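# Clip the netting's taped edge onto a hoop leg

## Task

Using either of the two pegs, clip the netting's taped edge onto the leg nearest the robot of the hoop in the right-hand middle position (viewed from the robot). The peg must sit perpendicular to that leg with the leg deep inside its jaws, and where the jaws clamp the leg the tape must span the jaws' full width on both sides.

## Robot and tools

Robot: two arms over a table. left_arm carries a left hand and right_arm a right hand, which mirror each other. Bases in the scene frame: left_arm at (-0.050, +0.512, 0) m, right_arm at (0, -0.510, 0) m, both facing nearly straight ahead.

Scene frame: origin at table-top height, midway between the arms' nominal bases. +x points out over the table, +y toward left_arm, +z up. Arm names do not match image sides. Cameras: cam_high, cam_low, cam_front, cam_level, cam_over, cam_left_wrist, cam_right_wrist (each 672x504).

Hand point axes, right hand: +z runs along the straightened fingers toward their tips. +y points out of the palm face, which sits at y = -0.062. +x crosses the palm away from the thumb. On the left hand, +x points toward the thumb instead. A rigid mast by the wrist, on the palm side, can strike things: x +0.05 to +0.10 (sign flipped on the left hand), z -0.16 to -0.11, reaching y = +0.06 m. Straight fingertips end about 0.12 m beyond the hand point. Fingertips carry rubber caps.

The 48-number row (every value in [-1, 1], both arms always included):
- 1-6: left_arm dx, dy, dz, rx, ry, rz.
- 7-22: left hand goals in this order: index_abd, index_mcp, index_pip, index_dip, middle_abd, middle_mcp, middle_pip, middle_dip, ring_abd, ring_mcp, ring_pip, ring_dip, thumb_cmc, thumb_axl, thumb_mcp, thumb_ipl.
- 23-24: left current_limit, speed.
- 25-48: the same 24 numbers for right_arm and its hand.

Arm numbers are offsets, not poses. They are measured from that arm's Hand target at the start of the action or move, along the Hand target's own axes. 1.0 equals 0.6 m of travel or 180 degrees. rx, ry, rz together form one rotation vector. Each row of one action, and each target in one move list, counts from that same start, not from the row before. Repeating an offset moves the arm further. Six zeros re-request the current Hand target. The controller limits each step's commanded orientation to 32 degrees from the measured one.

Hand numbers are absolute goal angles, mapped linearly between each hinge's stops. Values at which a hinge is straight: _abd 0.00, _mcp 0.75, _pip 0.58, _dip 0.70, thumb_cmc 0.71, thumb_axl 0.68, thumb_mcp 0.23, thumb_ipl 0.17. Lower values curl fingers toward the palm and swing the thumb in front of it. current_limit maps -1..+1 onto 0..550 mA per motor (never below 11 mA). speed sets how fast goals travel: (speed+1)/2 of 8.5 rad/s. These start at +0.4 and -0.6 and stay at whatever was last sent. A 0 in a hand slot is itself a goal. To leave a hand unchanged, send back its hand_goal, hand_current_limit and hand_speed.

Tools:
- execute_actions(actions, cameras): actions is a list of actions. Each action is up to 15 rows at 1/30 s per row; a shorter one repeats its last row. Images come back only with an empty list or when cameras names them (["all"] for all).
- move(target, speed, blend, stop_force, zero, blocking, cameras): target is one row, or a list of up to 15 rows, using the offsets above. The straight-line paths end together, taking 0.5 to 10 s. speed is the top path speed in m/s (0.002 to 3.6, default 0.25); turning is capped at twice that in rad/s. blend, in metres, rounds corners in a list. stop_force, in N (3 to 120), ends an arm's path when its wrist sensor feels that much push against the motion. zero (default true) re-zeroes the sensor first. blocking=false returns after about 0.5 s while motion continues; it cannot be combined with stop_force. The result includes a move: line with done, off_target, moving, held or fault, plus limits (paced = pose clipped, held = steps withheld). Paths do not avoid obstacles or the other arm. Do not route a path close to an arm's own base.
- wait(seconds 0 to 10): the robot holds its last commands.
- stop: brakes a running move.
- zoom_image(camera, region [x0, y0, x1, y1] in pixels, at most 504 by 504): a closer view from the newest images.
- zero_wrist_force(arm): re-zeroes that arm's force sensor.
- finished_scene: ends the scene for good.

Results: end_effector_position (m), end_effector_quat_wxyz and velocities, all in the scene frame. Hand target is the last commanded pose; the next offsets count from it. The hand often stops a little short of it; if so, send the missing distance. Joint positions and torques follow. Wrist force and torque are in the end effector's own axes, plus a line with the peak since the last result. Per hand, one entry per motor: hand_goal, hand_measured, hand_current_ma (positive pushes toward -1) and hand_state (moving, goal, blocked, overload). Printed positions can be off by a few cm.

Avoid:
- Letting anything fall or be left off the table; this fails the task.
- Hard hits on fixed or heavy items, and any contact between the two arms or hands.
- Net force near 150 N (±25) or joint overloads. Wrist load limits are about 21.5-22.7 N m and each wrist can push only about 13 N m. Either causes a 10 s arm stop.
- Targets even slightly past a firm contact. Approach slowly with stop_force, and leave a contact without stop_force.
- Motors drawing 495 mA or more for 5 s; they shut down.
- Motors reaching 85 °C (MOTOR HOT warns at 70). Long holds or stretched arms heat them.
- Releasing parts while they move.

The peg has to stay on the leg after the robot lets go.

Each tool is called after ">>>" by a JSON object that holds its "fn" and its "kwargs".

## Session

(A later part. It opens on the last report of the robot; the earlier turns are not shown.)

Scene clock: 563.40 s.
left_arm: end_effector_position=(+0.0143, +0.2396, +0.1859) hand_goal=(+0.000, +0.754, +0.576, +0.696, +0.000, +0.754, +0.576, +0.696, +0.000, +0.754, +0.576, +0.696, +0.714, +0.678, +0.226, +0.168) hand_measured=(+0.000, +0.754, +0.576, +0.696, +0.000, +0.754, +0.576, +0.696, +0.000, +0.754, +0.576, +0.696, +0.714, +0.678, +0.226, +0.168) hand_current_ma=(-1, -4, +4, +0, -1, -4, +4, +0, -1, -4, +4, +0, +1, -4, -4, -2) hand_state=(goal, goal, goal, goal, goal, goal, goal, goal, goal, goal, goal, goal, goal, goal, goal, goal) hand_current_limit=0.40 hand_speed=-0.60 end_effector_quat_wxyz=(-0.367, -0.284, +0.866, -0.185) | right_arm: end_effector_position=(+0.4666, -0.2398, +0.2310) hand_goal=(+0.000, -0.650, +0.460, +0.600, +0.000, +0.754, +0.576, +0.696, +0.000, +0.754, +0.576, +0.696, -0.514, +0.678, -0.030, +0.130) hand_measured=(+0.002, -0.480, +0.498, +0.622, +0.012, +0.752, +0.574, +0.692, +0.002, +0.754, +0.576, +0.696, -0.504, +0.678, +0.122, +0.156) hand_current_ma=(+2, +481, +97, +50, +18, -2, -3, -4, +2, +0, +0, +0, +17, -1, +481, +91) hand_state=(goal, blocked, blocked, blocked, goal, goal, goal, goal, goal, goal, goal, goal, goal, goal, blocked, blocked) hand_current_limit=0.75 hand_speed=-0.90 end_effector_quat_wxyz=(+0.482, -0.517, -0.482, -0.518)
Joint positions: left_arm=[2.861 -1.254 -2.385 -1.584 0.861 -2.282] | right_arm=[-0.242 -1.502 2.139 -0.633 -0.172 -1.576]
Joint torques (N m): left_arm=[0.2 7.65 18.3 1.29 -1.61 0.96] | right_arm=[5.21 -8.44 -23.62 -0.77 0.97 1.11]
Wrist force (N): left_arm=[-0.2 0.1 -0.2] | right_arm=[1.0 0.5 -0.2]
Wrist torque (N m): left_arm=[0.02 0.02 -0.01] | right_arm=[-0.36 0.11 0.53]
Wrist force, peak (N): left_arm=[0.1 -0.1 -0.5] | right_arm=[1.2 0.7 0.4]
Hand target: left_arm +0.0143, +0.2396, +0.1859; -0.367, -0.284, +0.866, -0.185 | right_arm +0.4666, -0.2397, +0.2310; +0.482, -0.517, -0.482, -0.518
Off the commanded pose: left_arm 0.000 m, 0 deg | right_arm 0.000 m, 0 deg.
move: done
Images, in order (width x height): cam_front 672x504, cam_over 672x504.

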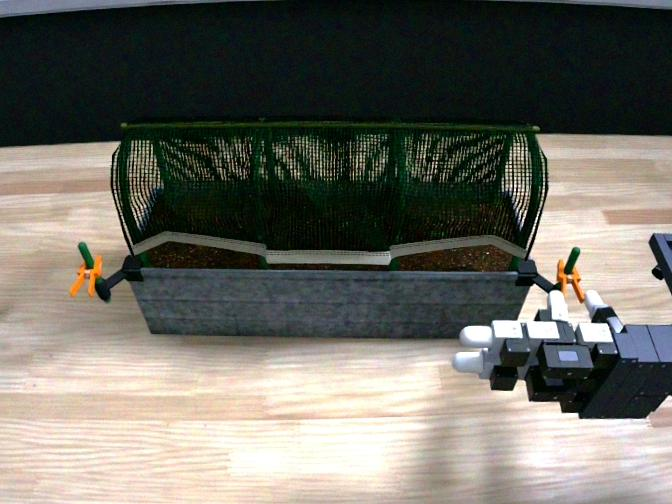

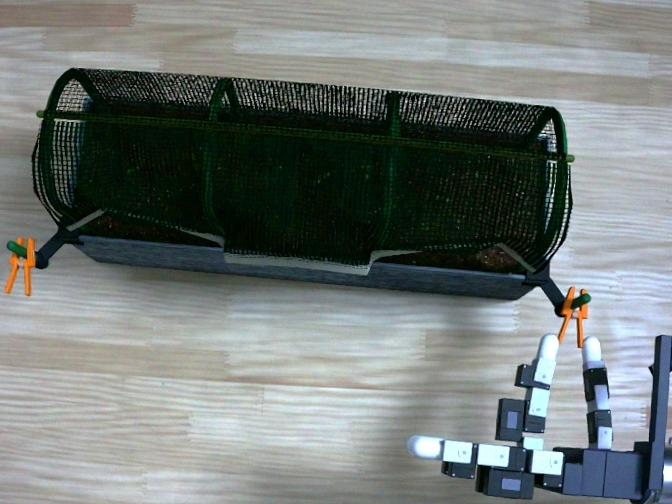

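>>> {"fn": "move", "kwargs": {"target": [[0,0,0,0,0,0, 0,0.754,0.576,0.696,0,0.754,0.576,0.696,0,0.754,0.576,0.696,0.714,0.678,0.226,0.168,0.4,-0.6, 0,0,0,0,0,0, 0,-0.42,0.50,0.62,0,0.754,0.576,0.696,0,0.754,0.576,0.696,-0.514,0.677,0.21,0.17,0.4,-0.8],[0,0,0,0,0,0, 0,0.754,0.576,0.696,0,0.754,0.576,0.696,0,0.754,0.576,0.696,0.714,0.678,0.226,0.168,0.4,-0.6, 0,-0.1,0,0,0,0, 0,-0.42,0.50,0.62,0,0.754,0.576,0.696,0,0.754,0.576,0.696,-0.514,0.677,0.21,0.17,0.4,-0.8],[0,0,0,0,0,0, 0,0.754,0.576,0.696,0,0.754,0.576,0.696,0,0.754,0.576,0.696,0.714,0.678,0.226,0.168,0.4,-0.6, 0.365,-0.1,-0.1,0,-0.5,0, 0.333,0.753,0.576,-0.609,-0.333,0.753,0.576,-0.609,0,-0.342,-0.737,-0.174,-0.514,0.677,0.21,0.17,0.4,-0.6]], "speed": [0.05,0.2,0.35], "blend": [0,0.02,0], "cameras": ["cam_high","cam_front","cam_level","cam_over"]}}

Scene clock: 807.17 s.
left_arm: end_effector_position=(+0.0143, +0.2396, +0.1859) hand_goal=(+0.000, +0.754, +0.576, +0.696, +0.000, +0.754, +0.576, +0.696, +0.000, +0.754, +0.576, +0.696, +0.714, +0.678, +0.226, +0.168) hand_measured=(+0.000, +0.754, +0.576, +0.696, +0.000, +0.754, +0.576, +0.696, +0.000, +0.754, +0.576, +0.696, +0.714, +0.678, +0.226, +0.168) hand_current_ma=(-1, -4, +4, +0, -1, -4, +4, +0, -1, -4, +4, +0, +1, -4, -4, -2) hand_state=(goal, goal, goal, goal, goal, goal, goal, goal, goal, goal, goal, goal, goal, goal, goal, goal) hand_current_limit=0.40 hand_speed=-0.60 end_effector_quat_wxyz=(-0.367, -0.284, +0.866, -0.185) | right_arm: end_effector_position=(+0.4023, -0.2955, +0.4499) hand_goal=(+0.334, +0.754, +0.576, -0.608, -0.332, +0.754, +0.576, -0.608, +0.000, -0.342, -0.736, -0.174, -0.514, +0.678, +0.210, +0.170) hand_measured=(+0.330, +0.750, +0.576, -0.604, -0.326, +0.752, +0.574, -0.604, -0.002, -0.322, -0.732, -0.172, -0.512, +0.678, +0.208, +0.172) hand_current_ma=(-6, -6, +0, +5, +9, -1, -2, +5, -2, +46, +5, +2, +3, -1, -3, +1) hand_state=(goal, goal, goal, goal, goal, goal, goal, goal, goal, blocked, goal, goal, goal, goal, goal, goal) hand_current_limit=0.40 hand_speed=-0.60 end_effector_quat_wxyz=(+0.000, +0.732, +0.682, +0.000)
Joint positions: left_arm=[2.861 -1.254 -2.385 -1.584 0.861 -2.282] | right_arm=[0.311 -1.808 1.54 -1.304 -1.57 0.381]
Joint torques (N m): left_arm=[-0.63 9.01 18.38 1.52 -1.57 1.29] | right_arm=[-3 -22.04 -30.51 -1.3 -0.8 1.34]
Wrist force (N): left_arm=[0.3 -0.2 -0.5] | right_arm=[0.1 -0.3 0.0]
Wrist torque (N m): left_arm=[0.01 -0.04 0.03] | right_arm=[0.13 -0.10 -0.17]
Wrist force, peak (N): left_arm=[0.0 0.0 -0.7] | right_arm=[0.3 -2.7 0.8]
Hand target: left_arm +0.0143, +0.2396, +0.1859; -0.367, -0.284, +0.866, -0.185 | right_arm +0.4023, -0.2955, +0.4499; +0.000, +0.732, +0.682, +0.000
Off the commanded pose: left_arm 0.000 m, 0 deg | right_arm 0.000 m, 0 deg.
move: done
Images, in order (width x height): cam_high 672x504, cam_front 672x504, cam_level 672x504, cam_over 672x504.

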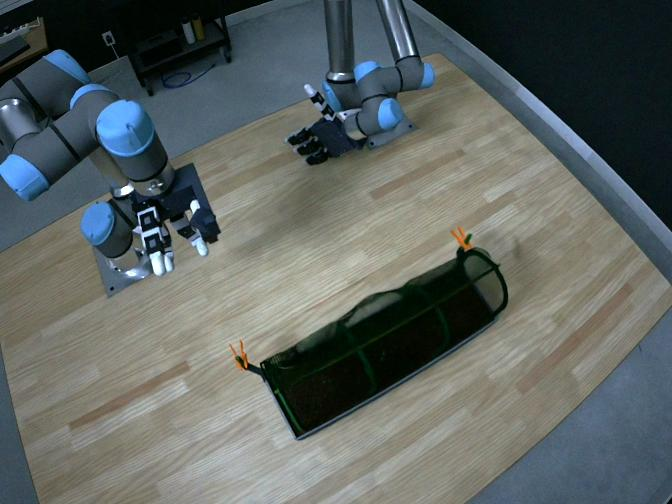

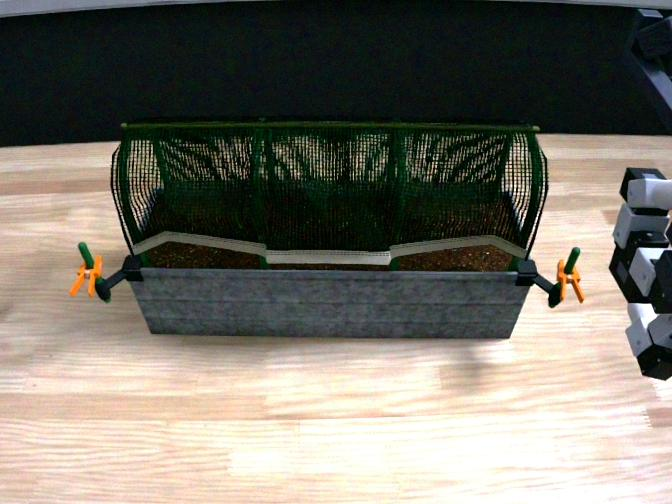

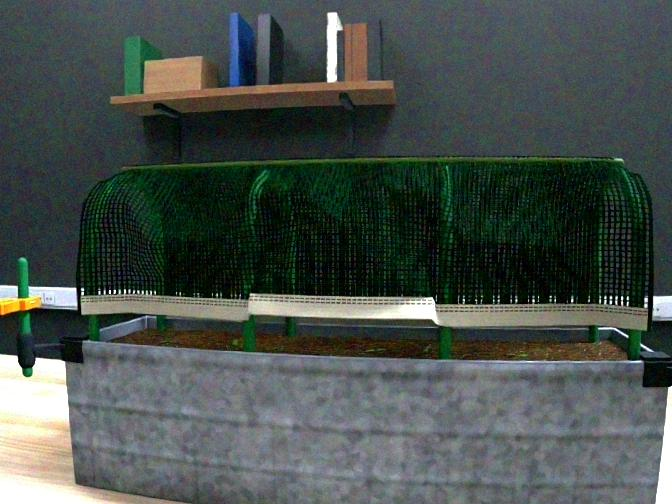

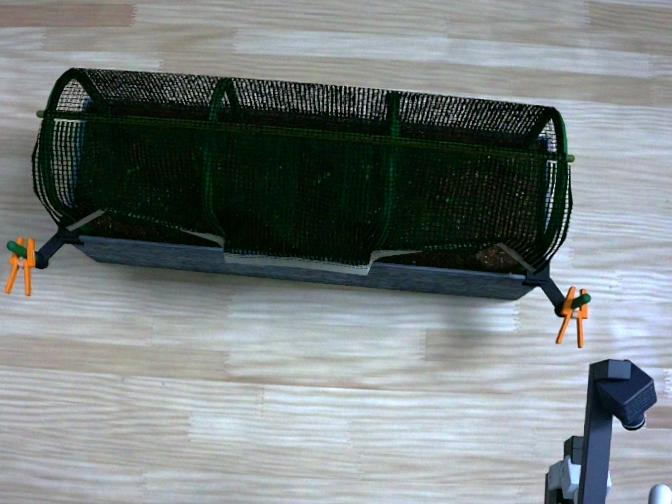

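>>> {"fn": "move", "kwargs": {"target": [[0,0,0,0,0,0, 0,0.754,0.576,0.696,0,0.754,0.576,0.696,0,0.754,0.576,0.696,0.714,0.678,0.226,0.168,0.4,-0.6, 0.15,0.0095,0.05,0,0,0.5, 0.333,0.753,0.576,-0.609,-0.333,0.753,0.576,-0.609,0,-0.342,-0.737,-0.174,-0.514,0.677,0.21,0.17,0.4,-0.6],[0,0,0,0,0,0, 0,0.754,0.576,0.696,0,0.754,0.576,0.696,0,0.754,0.576,0.696,0.714,0.678,0.226,0.168,0.4,-0.6, 0.294,0.0095,0.183,0,0,0.98, 0.333,0.753,0.576,-0.609,-0.333,0.753,0.576,-0.609,0,-0.342,-0.737,-0.174,-0.514,0.677,0.21,0.17,0.4,-0.6]], "speed": 0.5, "blend": [0.03,0], "cameras": ["cam_high","cam_front","cam_level","cam_over","cam_right_wrist"]}}

Scene clock: 828.40 s.
left_arm: end_effector_position=(+0.0143, +0.2396, +0.1859) hand_goal=(+0.000, +0.754, +0.576, +0.696, +0.000, +0.754, +0.576, +0.696, +0.000, +0.754, +0.576, +0.696, +0.714, +0.678, +0.226, +0.168) hand_measured=(+0.000, +0.754, +0.576, +0.696, +0.000, +0.754, +0.576, +0.696, +0.000, +0.754, +0.576, +0.696, +0.714, +0.678, +0.226, +0.168) hand_current_ma=(-1, -4, +4, +0, -1, -4, +4, +0, -1, -4, +4, +0, +1, -4, -4, -2) hand_state=(goal, goal, goal, goal, goal, goal, goal, goal, goal, goal, goal, goal, goal, goal, goal, goal) hand_current_limit=0.40 hand_speed=-0.60 end_effector_quat_wxyz=(-0.367, -0.284, +0.866, -0.185) | right_arm: end_effector_position=(+0.4205, -0.1200, +0.3403) hand_goal=(+0.334, +0.754, +0.576, -0.608, -0.332, +0.754, +0.576, -0.608, +0.000, -0.342, -0.736, -0.174, -0.514, +0.678, +0.210, +0.170) hand_measured=(+0.330, +0.750, +0.576, -0.604, -0.326, +0.752, +0.574, -0.604, -0.002, -0.322, -0.732, -0.172, -0.512, +0.678, +0.208, +0.172) hand_current_ma=(-6, -4, +0, +5, +8, -1, -2, +5, -2, +44, +5, +2, +3, -1, -4, +1) hand_state=(goal, goal, goal, goal, goal, goal, goal, goal, goal, goal, goal, goal, goal, goal, goal, goal) hand_current_limit=0.40 hand_speed=-0.60 end_effector_quat_wxyz=(-0.001, +0.704, -0.710, +0.000)
Joint positions: left_arm=[2.861 -1.254 -2.385 -1.584 0.861 -2.282] | right_arm=[0.412 -1.29 1.292 -1.574 -1.57 3.561]
Joint torques (N m): left_arm=[0.14 9.1 18.56 1.33 -1.59 1.43] | right_arm=[10.81 -21.77 -32.1 -1.07 0.04 1.32]
Wrist force (N): left_arm=[0.1 0.1 -0.1] | right_arm=[-0.3 -0.3 -0.1]
Wrist torque (N m): left_arm=[0.01 -0.02 0.01] | right_arm=[0.09 -0.03 -0.19]
Wrist force, peak (N): left_arm=[0.1 -0.2 -0.5] | right_arm=[-1.3 0.4 -0.1]
Hand target: left_arm +0.0143, +0.2396, +0.1859; -0.367, -0.284, +0.866, -0.185 | right_arm +0.4205, -0.1199, +0.3403; +0.000, +0.704, -0.710, +0.000
Off the commanded pose: left_arm 0.000 m, 0 deg | right_arm 0.000 m, 0 deg.
move: done
Images, in order (width x height): cam_high 672x504, cam_front 672x504, cam_level 672x504, cam_over 672x504, cam_right_wrist 672x504.

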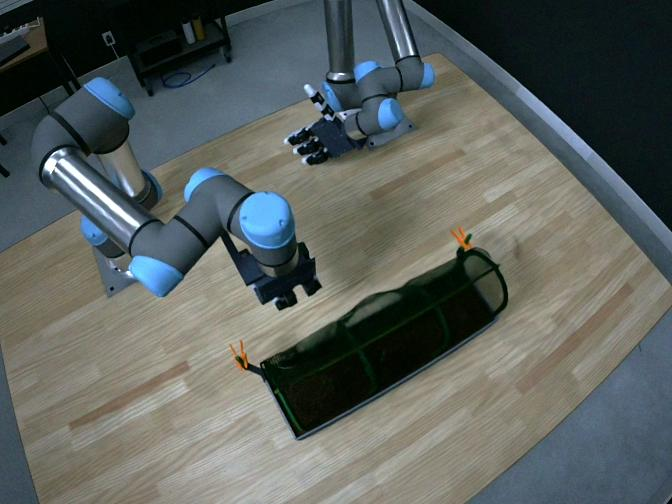

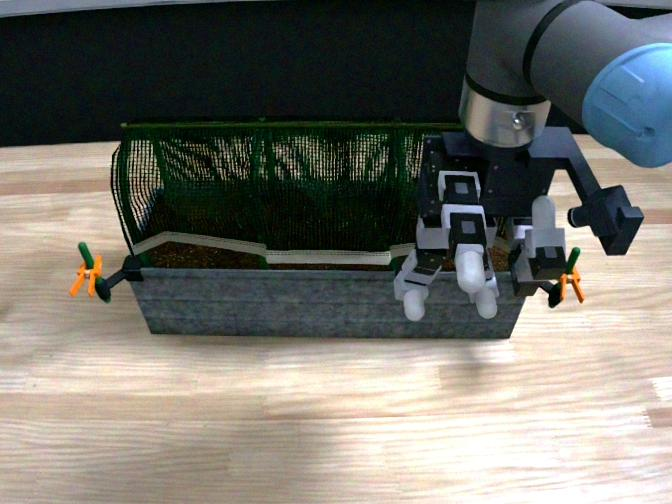

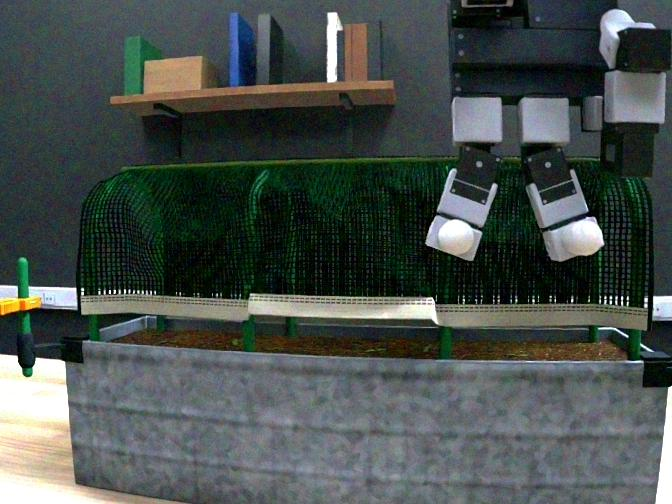

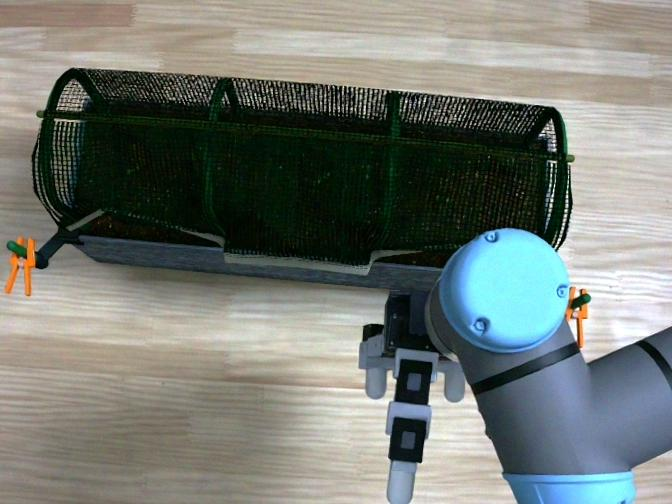

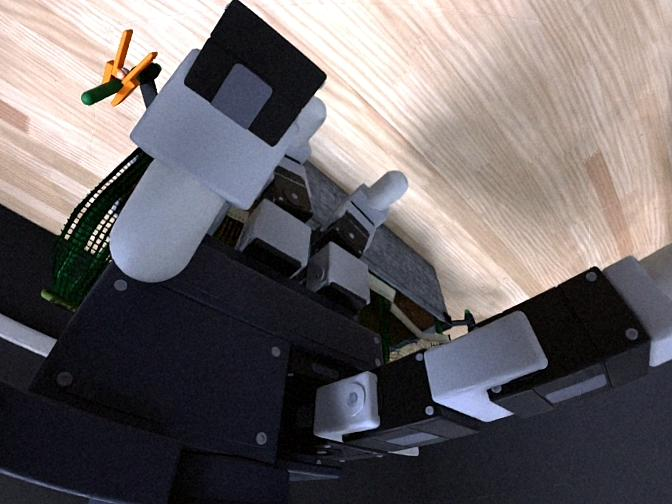

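>>> {"fn": "zoom_image", "kwargs": {"camera": "cam_level", "region": [410, 60, 630, 290]}}

>>> {"fn": "zoom_image", "kwargs": {"camera": "cam_front", "region": [370, 150, 570, 350]}}

Scaled by 2.191 from the camera's 672x504 image, which has a finer 960x720 frame.

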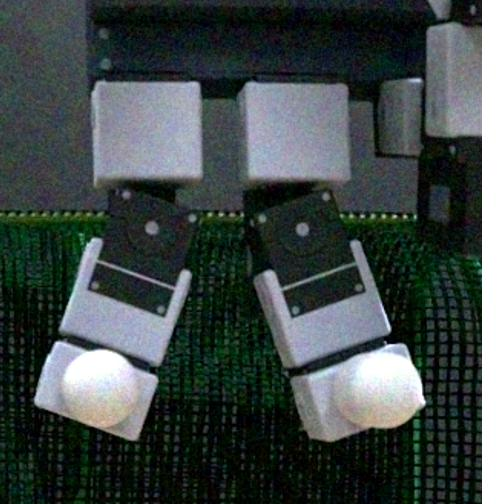

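Scaled by 2.520 from the camera's 672x504 image, which has a finer 960x720 frame.

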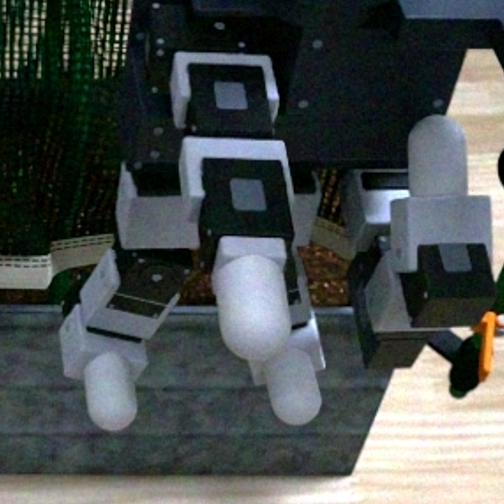

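>>> {"fn": "move", "kwargs": {"target": [0,0,0,0,0,0, 0,0.754,0.576,0.696,0,0.754,0.576,0.696,0,0.754,0.576,0.696,0.714,0.678,0.226,0.168,0.4,-0.6, 0.2688,0.056,0.16,0.0556,0.0036,0.0417, 0.40,0.753,0.576,-0.609,-0.40,0.753,0.576,-0.609,0,-0.342,-0.737,-0.174,-0.514,0.677,0.21,0.17,0.4,-0.6], "speed": 0.25, "cameras": ["cam_front","cam_low","cam_over","cam_right_wrist"]}}

>>> {"fn": "zoom_image", "kwargs": {"camera": "cam_over", "region": [510, 270, 650, 410]}}

>>> {"fn": "zoom_image", "kwargs": {"camera": "cam_low", "region": [110, 120, 210, 220]}}

>>> {"fn": "zoom_image", "kwargs": {"camera": "cam_front", "region": [510, 230, 650, 370]}}

Scene clock: 892.70 s.
left_arm: end_effector_position=(+0.0143, +0.2396, +0.1859) hand_goal=(+0.000, +0.754, +0.576, +0.696, +0.000, +0.754, +0.576, +0.696, +0.000, +0.754, +0.576, +0.696, +0.714, +0.678, +0.226, +0.168) hand_measured=(+0.000, +0.754, +0.576, +0.696, +0.000, +0.754, +0.576, +0.696, +0.000, +0.754, +0.576, +0.696, +0.714, +0.678, +0.226, +0.168) hand_current_ma=(-1, -4, +4, +0, -1, -4, +4, +0, -1, -4, +4, +0, +1, -4, -4, -2) hand_state=(goal, goal, goal, goal, goal, goal, goal, goal, goal, goal, goal, goal, goal, goal, goal, goal) hand_current_limit=0.40 hand_speed=-0.60 end_effector_quat_wxyz=(-0.367, -0.284, +0.866, -0.185) | right_arm: end_effector_position=(+0.3858, -0.2808, +0.2442) hand_goal=(+0.400, +0.754, +0.576, -0.608, -0.400, +0.754, +0.576, -0.608, +0.000, -0.342, -0.736, -0.174, -0.514, +0.678, +0.210, +0.170) hand_measured=(+0.394, +0.752, +0.576, -0.604, -0.394, +0.752, +0.574, -0.604, -0.002, -0.322, -0.732, -0.172, -0.512, +0.678, +0.208, +0.172) hand_current_ma=(-6, -4, +0, +5, +8, -1, -2, +5, -2, +43, +4, +2, +1, -1, -4, +1) hand_state=(goal, goal, goal, goal, goal, goal, goal, goal, goal, goal, goal, goal, goal, goal, goal, goal) hand_current_limit=0.40 hand_speed=-0.60 end_effector_quat_wxyz=(+0.058, -0.654, +0.752, -0.066)
Joint positions: left_arm=[2.861 -1.254 -2.385 -1.584 0.861 -2.282] | right_arm=[0.152 -1.619 1.927 -2.047 -1.62 3.429]
Joint torques (N m): left_arm=[-0.82 9.49 18.47 1.48 -1.52 1.3] | right_arm=[-5.26 -23.02 -9.78 -4.31 -0.66 -0.29]
Wrist force (N): left_arm=[0.1 0.1 -0.3] | right_arm=[-0.2 -0.2 0.3]
Wrist torque (N m): left_arm=[0.03 -0.01 0.01] | right_arm=[0.11 -0.08 -0.01]
Wrist force, peak (N): left_arm=[0.0 -0.1 -0.6] | right_arm=[-2.6 -0.3 -0.8]
Hand target: left_arm +0.0143, +0.2396, +0.1859; -0.367, -0.284, +0.866, -0.185 | right_arm +0.3857, -0.2808, +0.2441; +0.058, -0.654, +0.752, -0.066
Off the commanded pose: left_arm 0.000 m, 0 deg | right_arm 0.000 m, 0 deg.
move: done
Images, in order (width x height): cam_low 672x504, cam_front 672x504, cam_over 672x504, cam_right_wrist 672x504.

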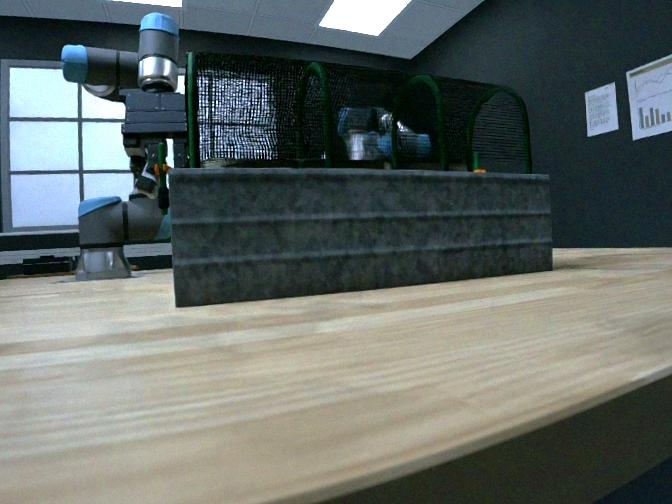

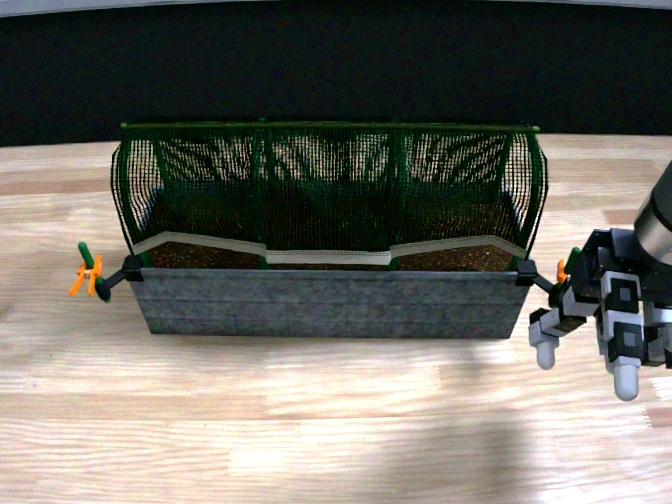

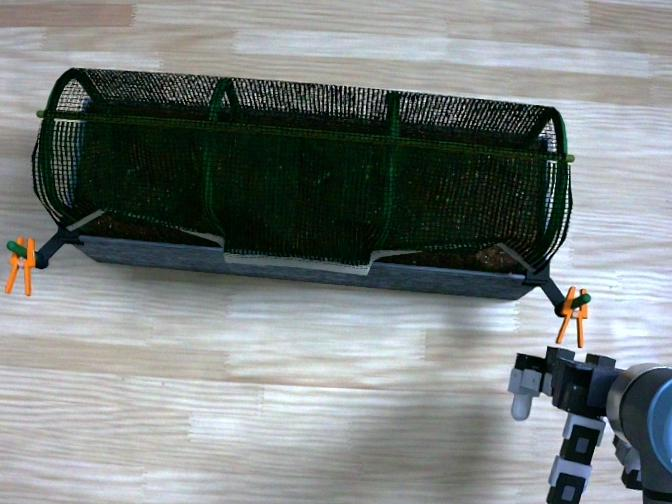

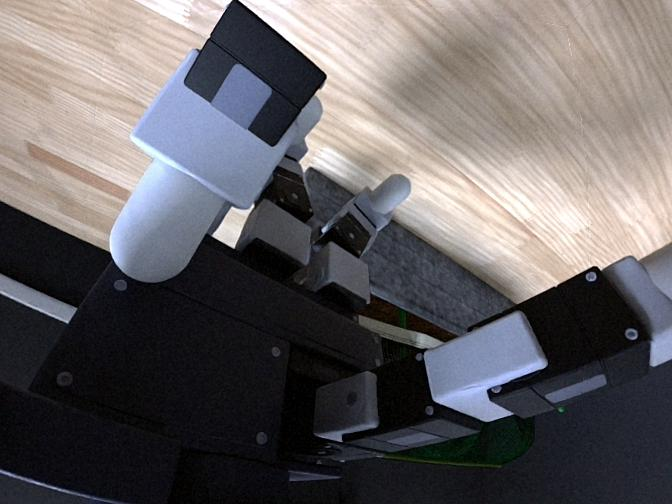

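Scaled by 3.600 from the camera's 672x504 image, which has a finer 960x720 frame.

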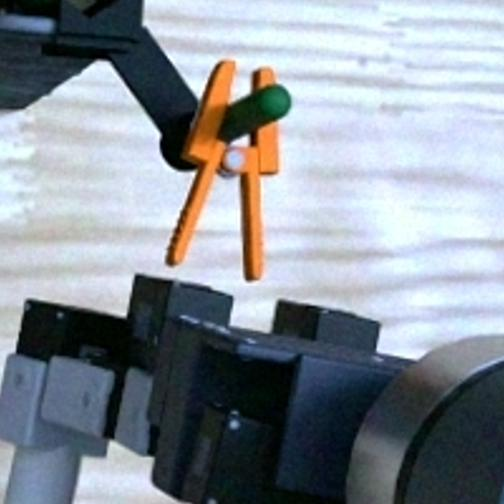

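Scaled by 5.040 from the camera's 672x504 image, which has a finer 960x720 frame.

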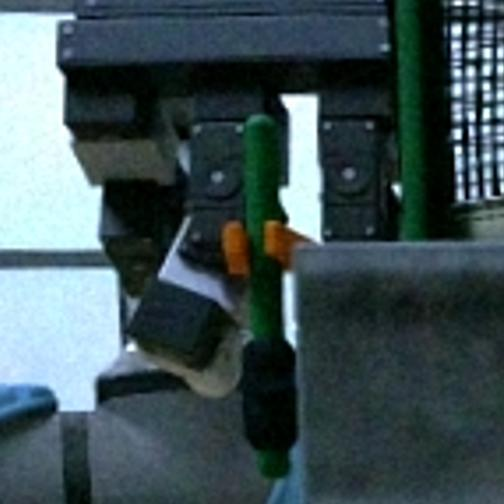

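Scaled by 3.600 from the camera's 672x504 image, which has a finer 960x720 frame.

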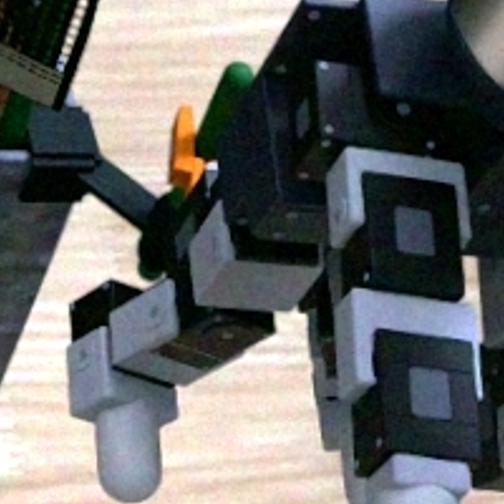

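>>> {"fn": "move", "kwargs": {"target": [0,0,0,0,0,0, 0,0.754,0.576,0.696,0,0.754,0.576,0.696,0,0.754,0.576,0.696,0.714,0.678,0.226,0.168,0.4,-0.6, 0.0083,0.002,0.0182,0,-0.0034,-0.0192, 0.40,0.753,0.576,-0.609,-0.40,0.753,0.576,-0.609,0,-0.342,-0.737,-0.174,-0.514,0.677,0.21,0.17,0.4,-0.6], "speed": 0.1, "cameras": ["cam_front","cam_low","cam_over"]}}

>>> {"fn": "zoom_image", "kwargs": {"camera": "cam_over", "region": [510, 270, 650, 410]}}

>>> {"fn": "zoom_image", "kwargs": {"camera": "cam_low", "region": [130, 130, 200, 200]}}

Scene clock: 950.90 s.
left_arm: end_effector_position=(+0.0143, +0.2396, +0.1859) hand_goal=(+0.000, +0.754, +0.576, +0.696, +0.000, +0.754, +0.576, +0.696, +0.000, +0.754, +0.576, +0.696, +0.714, +0.678, +0.226, +0.168) hand_measured=(+0.000, +0.754, +0.576, +0.696, +0.000, +0.754, +0.576, +0.696, +0.000, +0.754, +0.576, +0.696, +0.714, +0.678, +0.226, +0.168) hand_current_ma=(-1, -4, +4, +0, -1, -4, +4, +0, -1, -4, +4, +0, +1, -4, -4, -2) hand_state=(goal, goal, goal, goal, goal, goal, goal, goal, goal, goal, goal, goal, goal, goal, goal, goal) hand_current_limit=0.40 hand_speed=-0.60 end_effector_quat_wxyz=(-0.367, -0.284, +0.866, -0.185) | right_arm: end_effector_position=(+0.3857, -0.2859, +0.2330) hand_goal=(+0.400, +0.754, +0.576, -0.608, -0.400, +0.754, +0.576, -0.608, +0.000, -0.342, -0.736, -0.174, -0.514, +0.678, +0.210, +0.170) hand_measured=(+0.394, +0.752, +0.576, -0.604, -0.394, +0.752, +0.574, -0.604, -0.002, -0.322, -0.732, -0.172, -0.512, +0.678, +0.208, +0.172) hand_current_ma=(-6, -4, +0, +5, +8, -1, -2, +5, -2, +43, +4, +2, +1, -1, -4, +1) hand_state=(goal, goal, goal, goal, goal, goal, goal, goal, goal, goal, goal, goal, goal, goal, goal, goal) hand_current_limit=0.40 hand_speed=-0.60 end_effector_quat_wxyz=(-0.060, +0.676, -0.731, +0.064)
Joint positions: left_arm=[2.861 -1.254 -2.385 -1.584 0.861 -2.282] | right_arm=[0.146 -1.609 1.948 -2.081 -1.609 3.362]
Joint torques (N m): left_arm=[0.7 9.62 17.11 1.39 -1.64 1.69] | right_arm=[2.21 -29.45 -30.58 -0.87 -0.95 1.09]
Wrist force (N): left_arm=[-0.3 0.0 -0.2] | right_arm=[-0.2 -0.3 0.3]
Wrist torque (N m): left_arm=[0.01 0.03 -0.02] | right_arm=[0.09 -0.09 -0.02]
Wrist force, peak (N): left_arm=[0.0 0.1 -0.6] | right_arm=[-0.6 -0.3 0.6]
Hand target: left_arm +0.0143, +0.2396, +0.1859; -0.367, -0.284, +0.866, -0.185 | right_arm +0.3858, -0.2859, +0.2332; -0.060, +0.676, -0.731, +0.064
Off the commanded pose: left_arm 0.000 m, 0 deg | right_arm 0.000 m, 0 deg.
move: done
Images, in order (width x height): cam_low 672x504, cam_front 672x504, cam_over 672x504.

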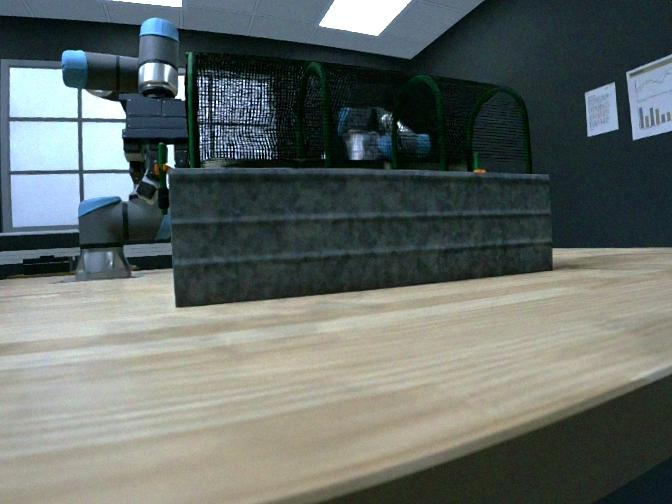

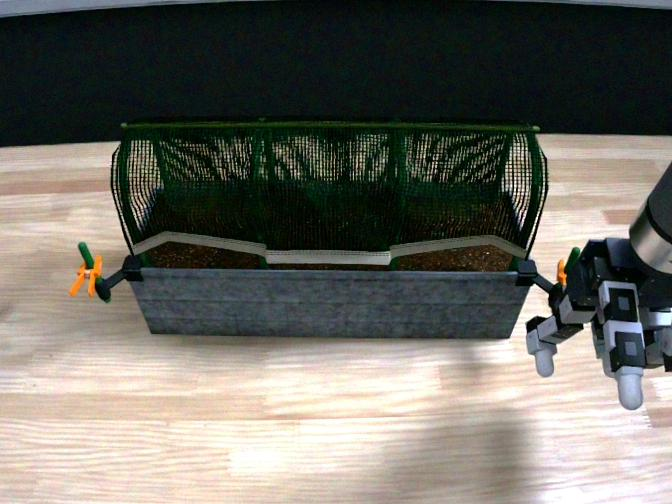

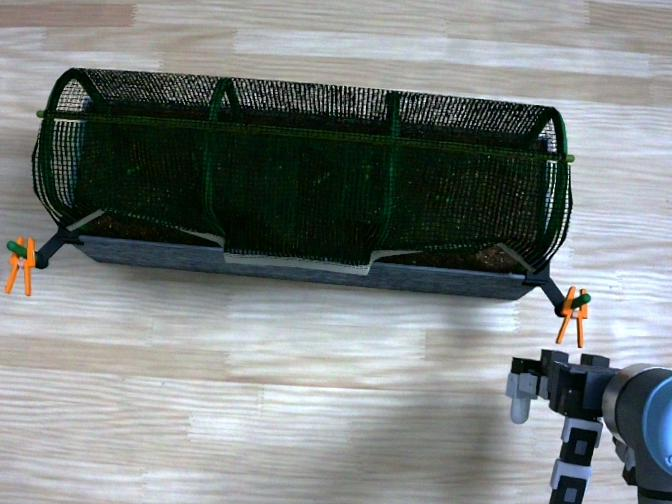

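Scaled by 3.600 from the camera's 672x504 image, which has a finer 960x720 frame.

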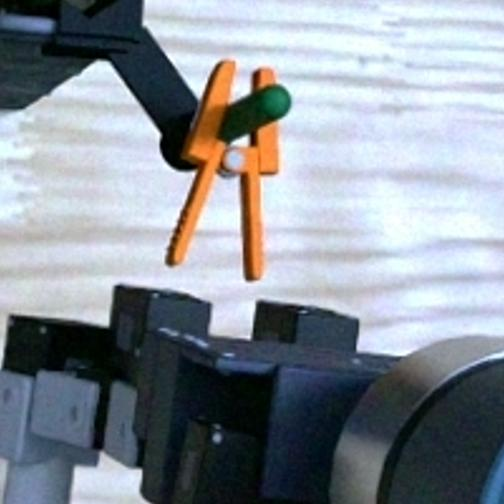

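Scaled by 7.200 from the camera's 672x504 image, which has a finer 960x720 frame.

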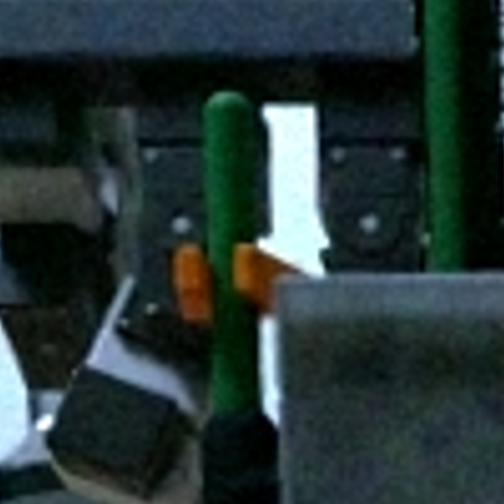

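>>> {"fn": "zoom_image", "kwargs": {"camera": "cam_front", "region": [520, 230, 640, 350]}}

>>> {"fn": "zoom_image", "kwargs": {"camera": "cam_low", "region": [100, 80, 240, 220]}}

Scaled by 4.200 from the camera's 672x504 image, which has a finer 960x720 frame.

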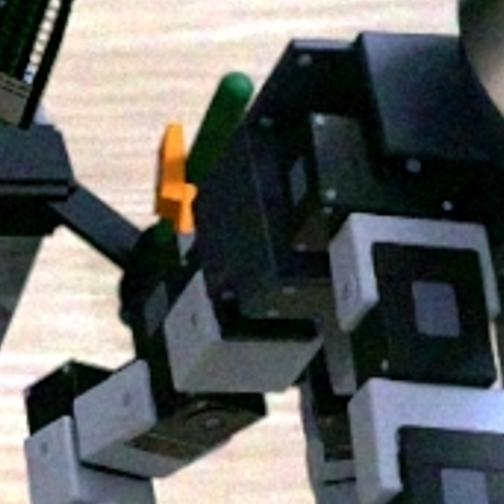

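Scaled by 3.600 from the camera's 672x504 image, which has a finer 960x720 frame.

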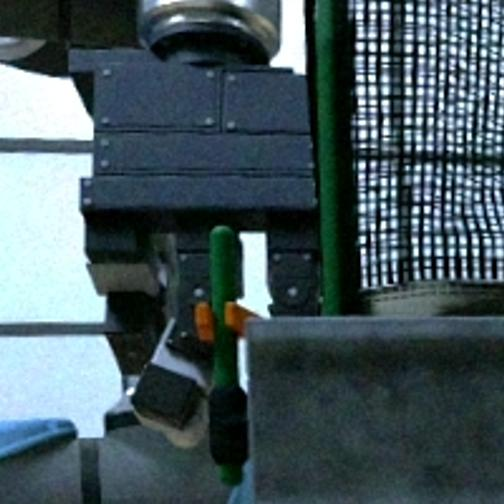

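>>> {"fn": "wait", "kwargs": {"seconds": 0.1, "cameras": ["cam_high","cam_right_wrist","cam_over"]}}

>>> {"fn": "zoom_image", "kwargs": {"camera": "cam_high", "region": [180, 270, 300, 390]}}

>>> {"fn": "zoom_image", "kwargs": {"camera": "cam_right_wrist", "region": [230, 100, 480, 350]}}

>>> {"fn": "zoom_image", "kwargs": {"camera": "cam_over", "region": [540, 280, 640, 380]}}

Scene clock: 1027.97 s.
left_arm: end_effector_position=(+0.0143, +0.2396, +0.1859) hand_goal=(+0.000, +0.754, +0.576, +0.696, +0.000, +0.754, +0.576, +0.696, +0.000, +0.754, +0.576, +0.696, +0.714, +0.678, +0.226, +0.168) hand_measured=(+0.000, +0.754, +0.576, +0.696, +0.000, +0.754, +0.576, +0.696, +0.000, +0.754, +0.576, +0.696, +0.714, +0.678, +0.226, +0.168) hand_current_ma=(-1, -4, +4, +0, -1, -4, +4, +0, -1, -4, +4, +0, +1, -4, -4, -2) hand_state=(goal, goal, goal, goal, goal, goal, goal, goal, goal, goal, goal, goal, goal, goal, goal, goal) hand_current_limit=0.40 hand_speed=-0.60 end_effector_quat_wxyz=(-0.367, -0.284, +0.866, -0.185) | right_arm: end_effector_position=(+0.3858, -0.2859, +0.2332) hand_goal=(+0.400, +0.754, +0.576, -0.608, -0.400, +0.754, +0.576, -0.608, +0.000, -0.342, -0.736, -0.174, -0.514, +0.678, +0.210, +0.170) hand_measured=(+0.394, +0.752, +0.576, -0.604, -0.394, +0.752, +0.574, -0.604, -0.002, -0.322, -0.732, -0.172, -0.512, +0.678, +0.208, +0.172) hand_current_ma=(-6, -4, +0, +5, +8, -1, -2, +5, -2, +43, +4, +2, +1, -1, -4, +1) hand_state=(goal, goal, goal, goal, goal, goal, goal, goal, goal, goal, goal, goal, goal, goal, goal, goal) hand_current_limit=0.40 hand_speed=-0.60 end_effector_quat_wxyz=(-0.060, +0.676, -0.731, +0.064)
Joint positions: left_arm=[2.861 -1.254 -2.385 -1.584 0.861 -2.282] | right_arm=[0.146 -1.609 1.947 -2.08 -1.609 3.362]
Joint torques (N m): left_arm=[-1.08 9.83 17.16 1.41 -1.85 1.48] | right_arm=[10.41 -30.63 -30.13 -1.37 -0.79 -1.39]
Wrist force (N): left_arm=[0.0 0.0 -0.1] | right_arm=[-0.5 -0.2 0.4]
Wrist torque (N m): left_arm=[0.00 0.00 0.01] | right_arm=[0.09 -0.04 -0.05]
Wrist force, peak (N): left_arm=[0.0 0.1 -0.5] | right_arm=[-0.6 -0.2 0.6]
Hand target: left_arm +0.0143, +0.2396, +0.1859; -0.367, -0.284, +0.866, -0.185 | right_arm +0.3858, -0.2859, +0.2332; -0.060, +0.676, -0.731, +0.064
Off the commanded pose: left_arm 0.000 m, 0 deg | right_arm 0.000 m, 0 deg.
wait: 0.10 s; at rest from the start
Images, in order (width x height): cam_high 672x504, cam_over 672x504, cam_right_wrist 672x504.

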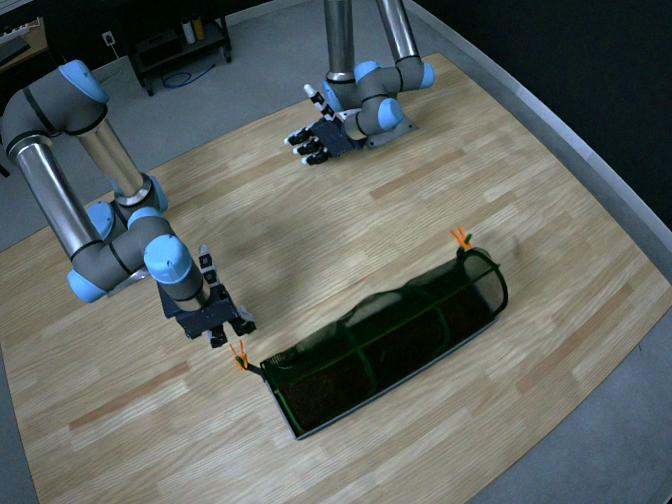

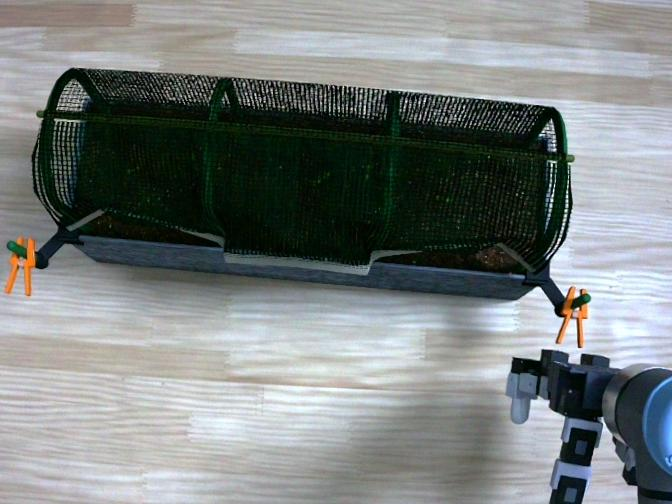

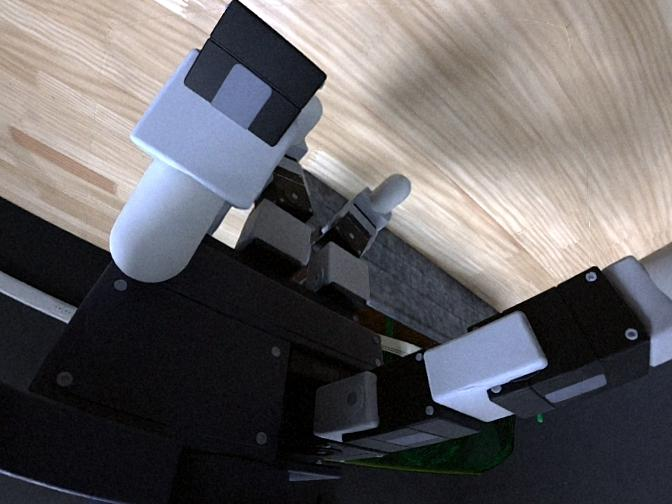

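Scaled by 4.200 from the camera's 672x504 image, which has a finer 960x720 frame.

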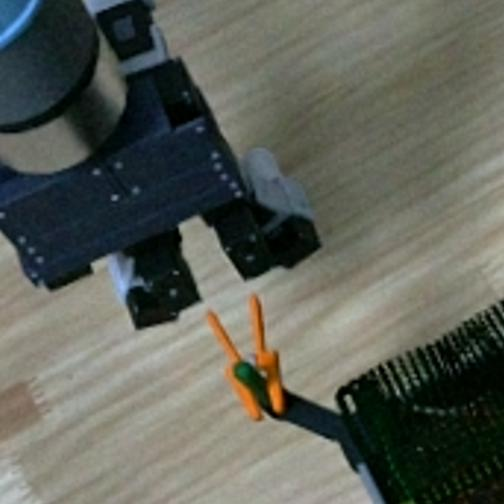

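Scaled by 2.016 from the camera's 672x504 image, which has a finer 960x720 frame.

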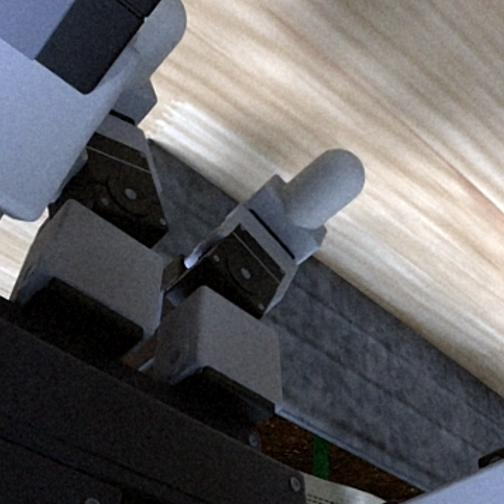

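Scaled by 5.040 from the camera's 672x504 image, which has a finer 960x720 frame.

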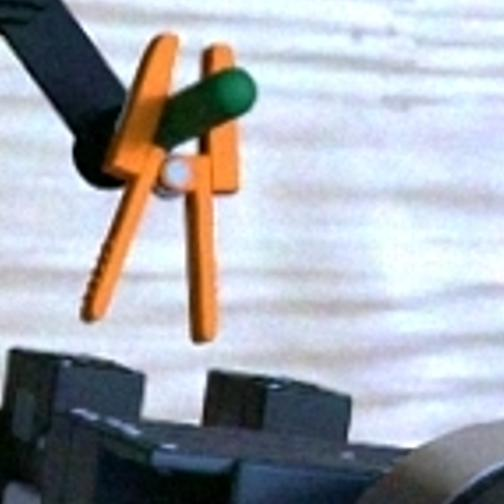

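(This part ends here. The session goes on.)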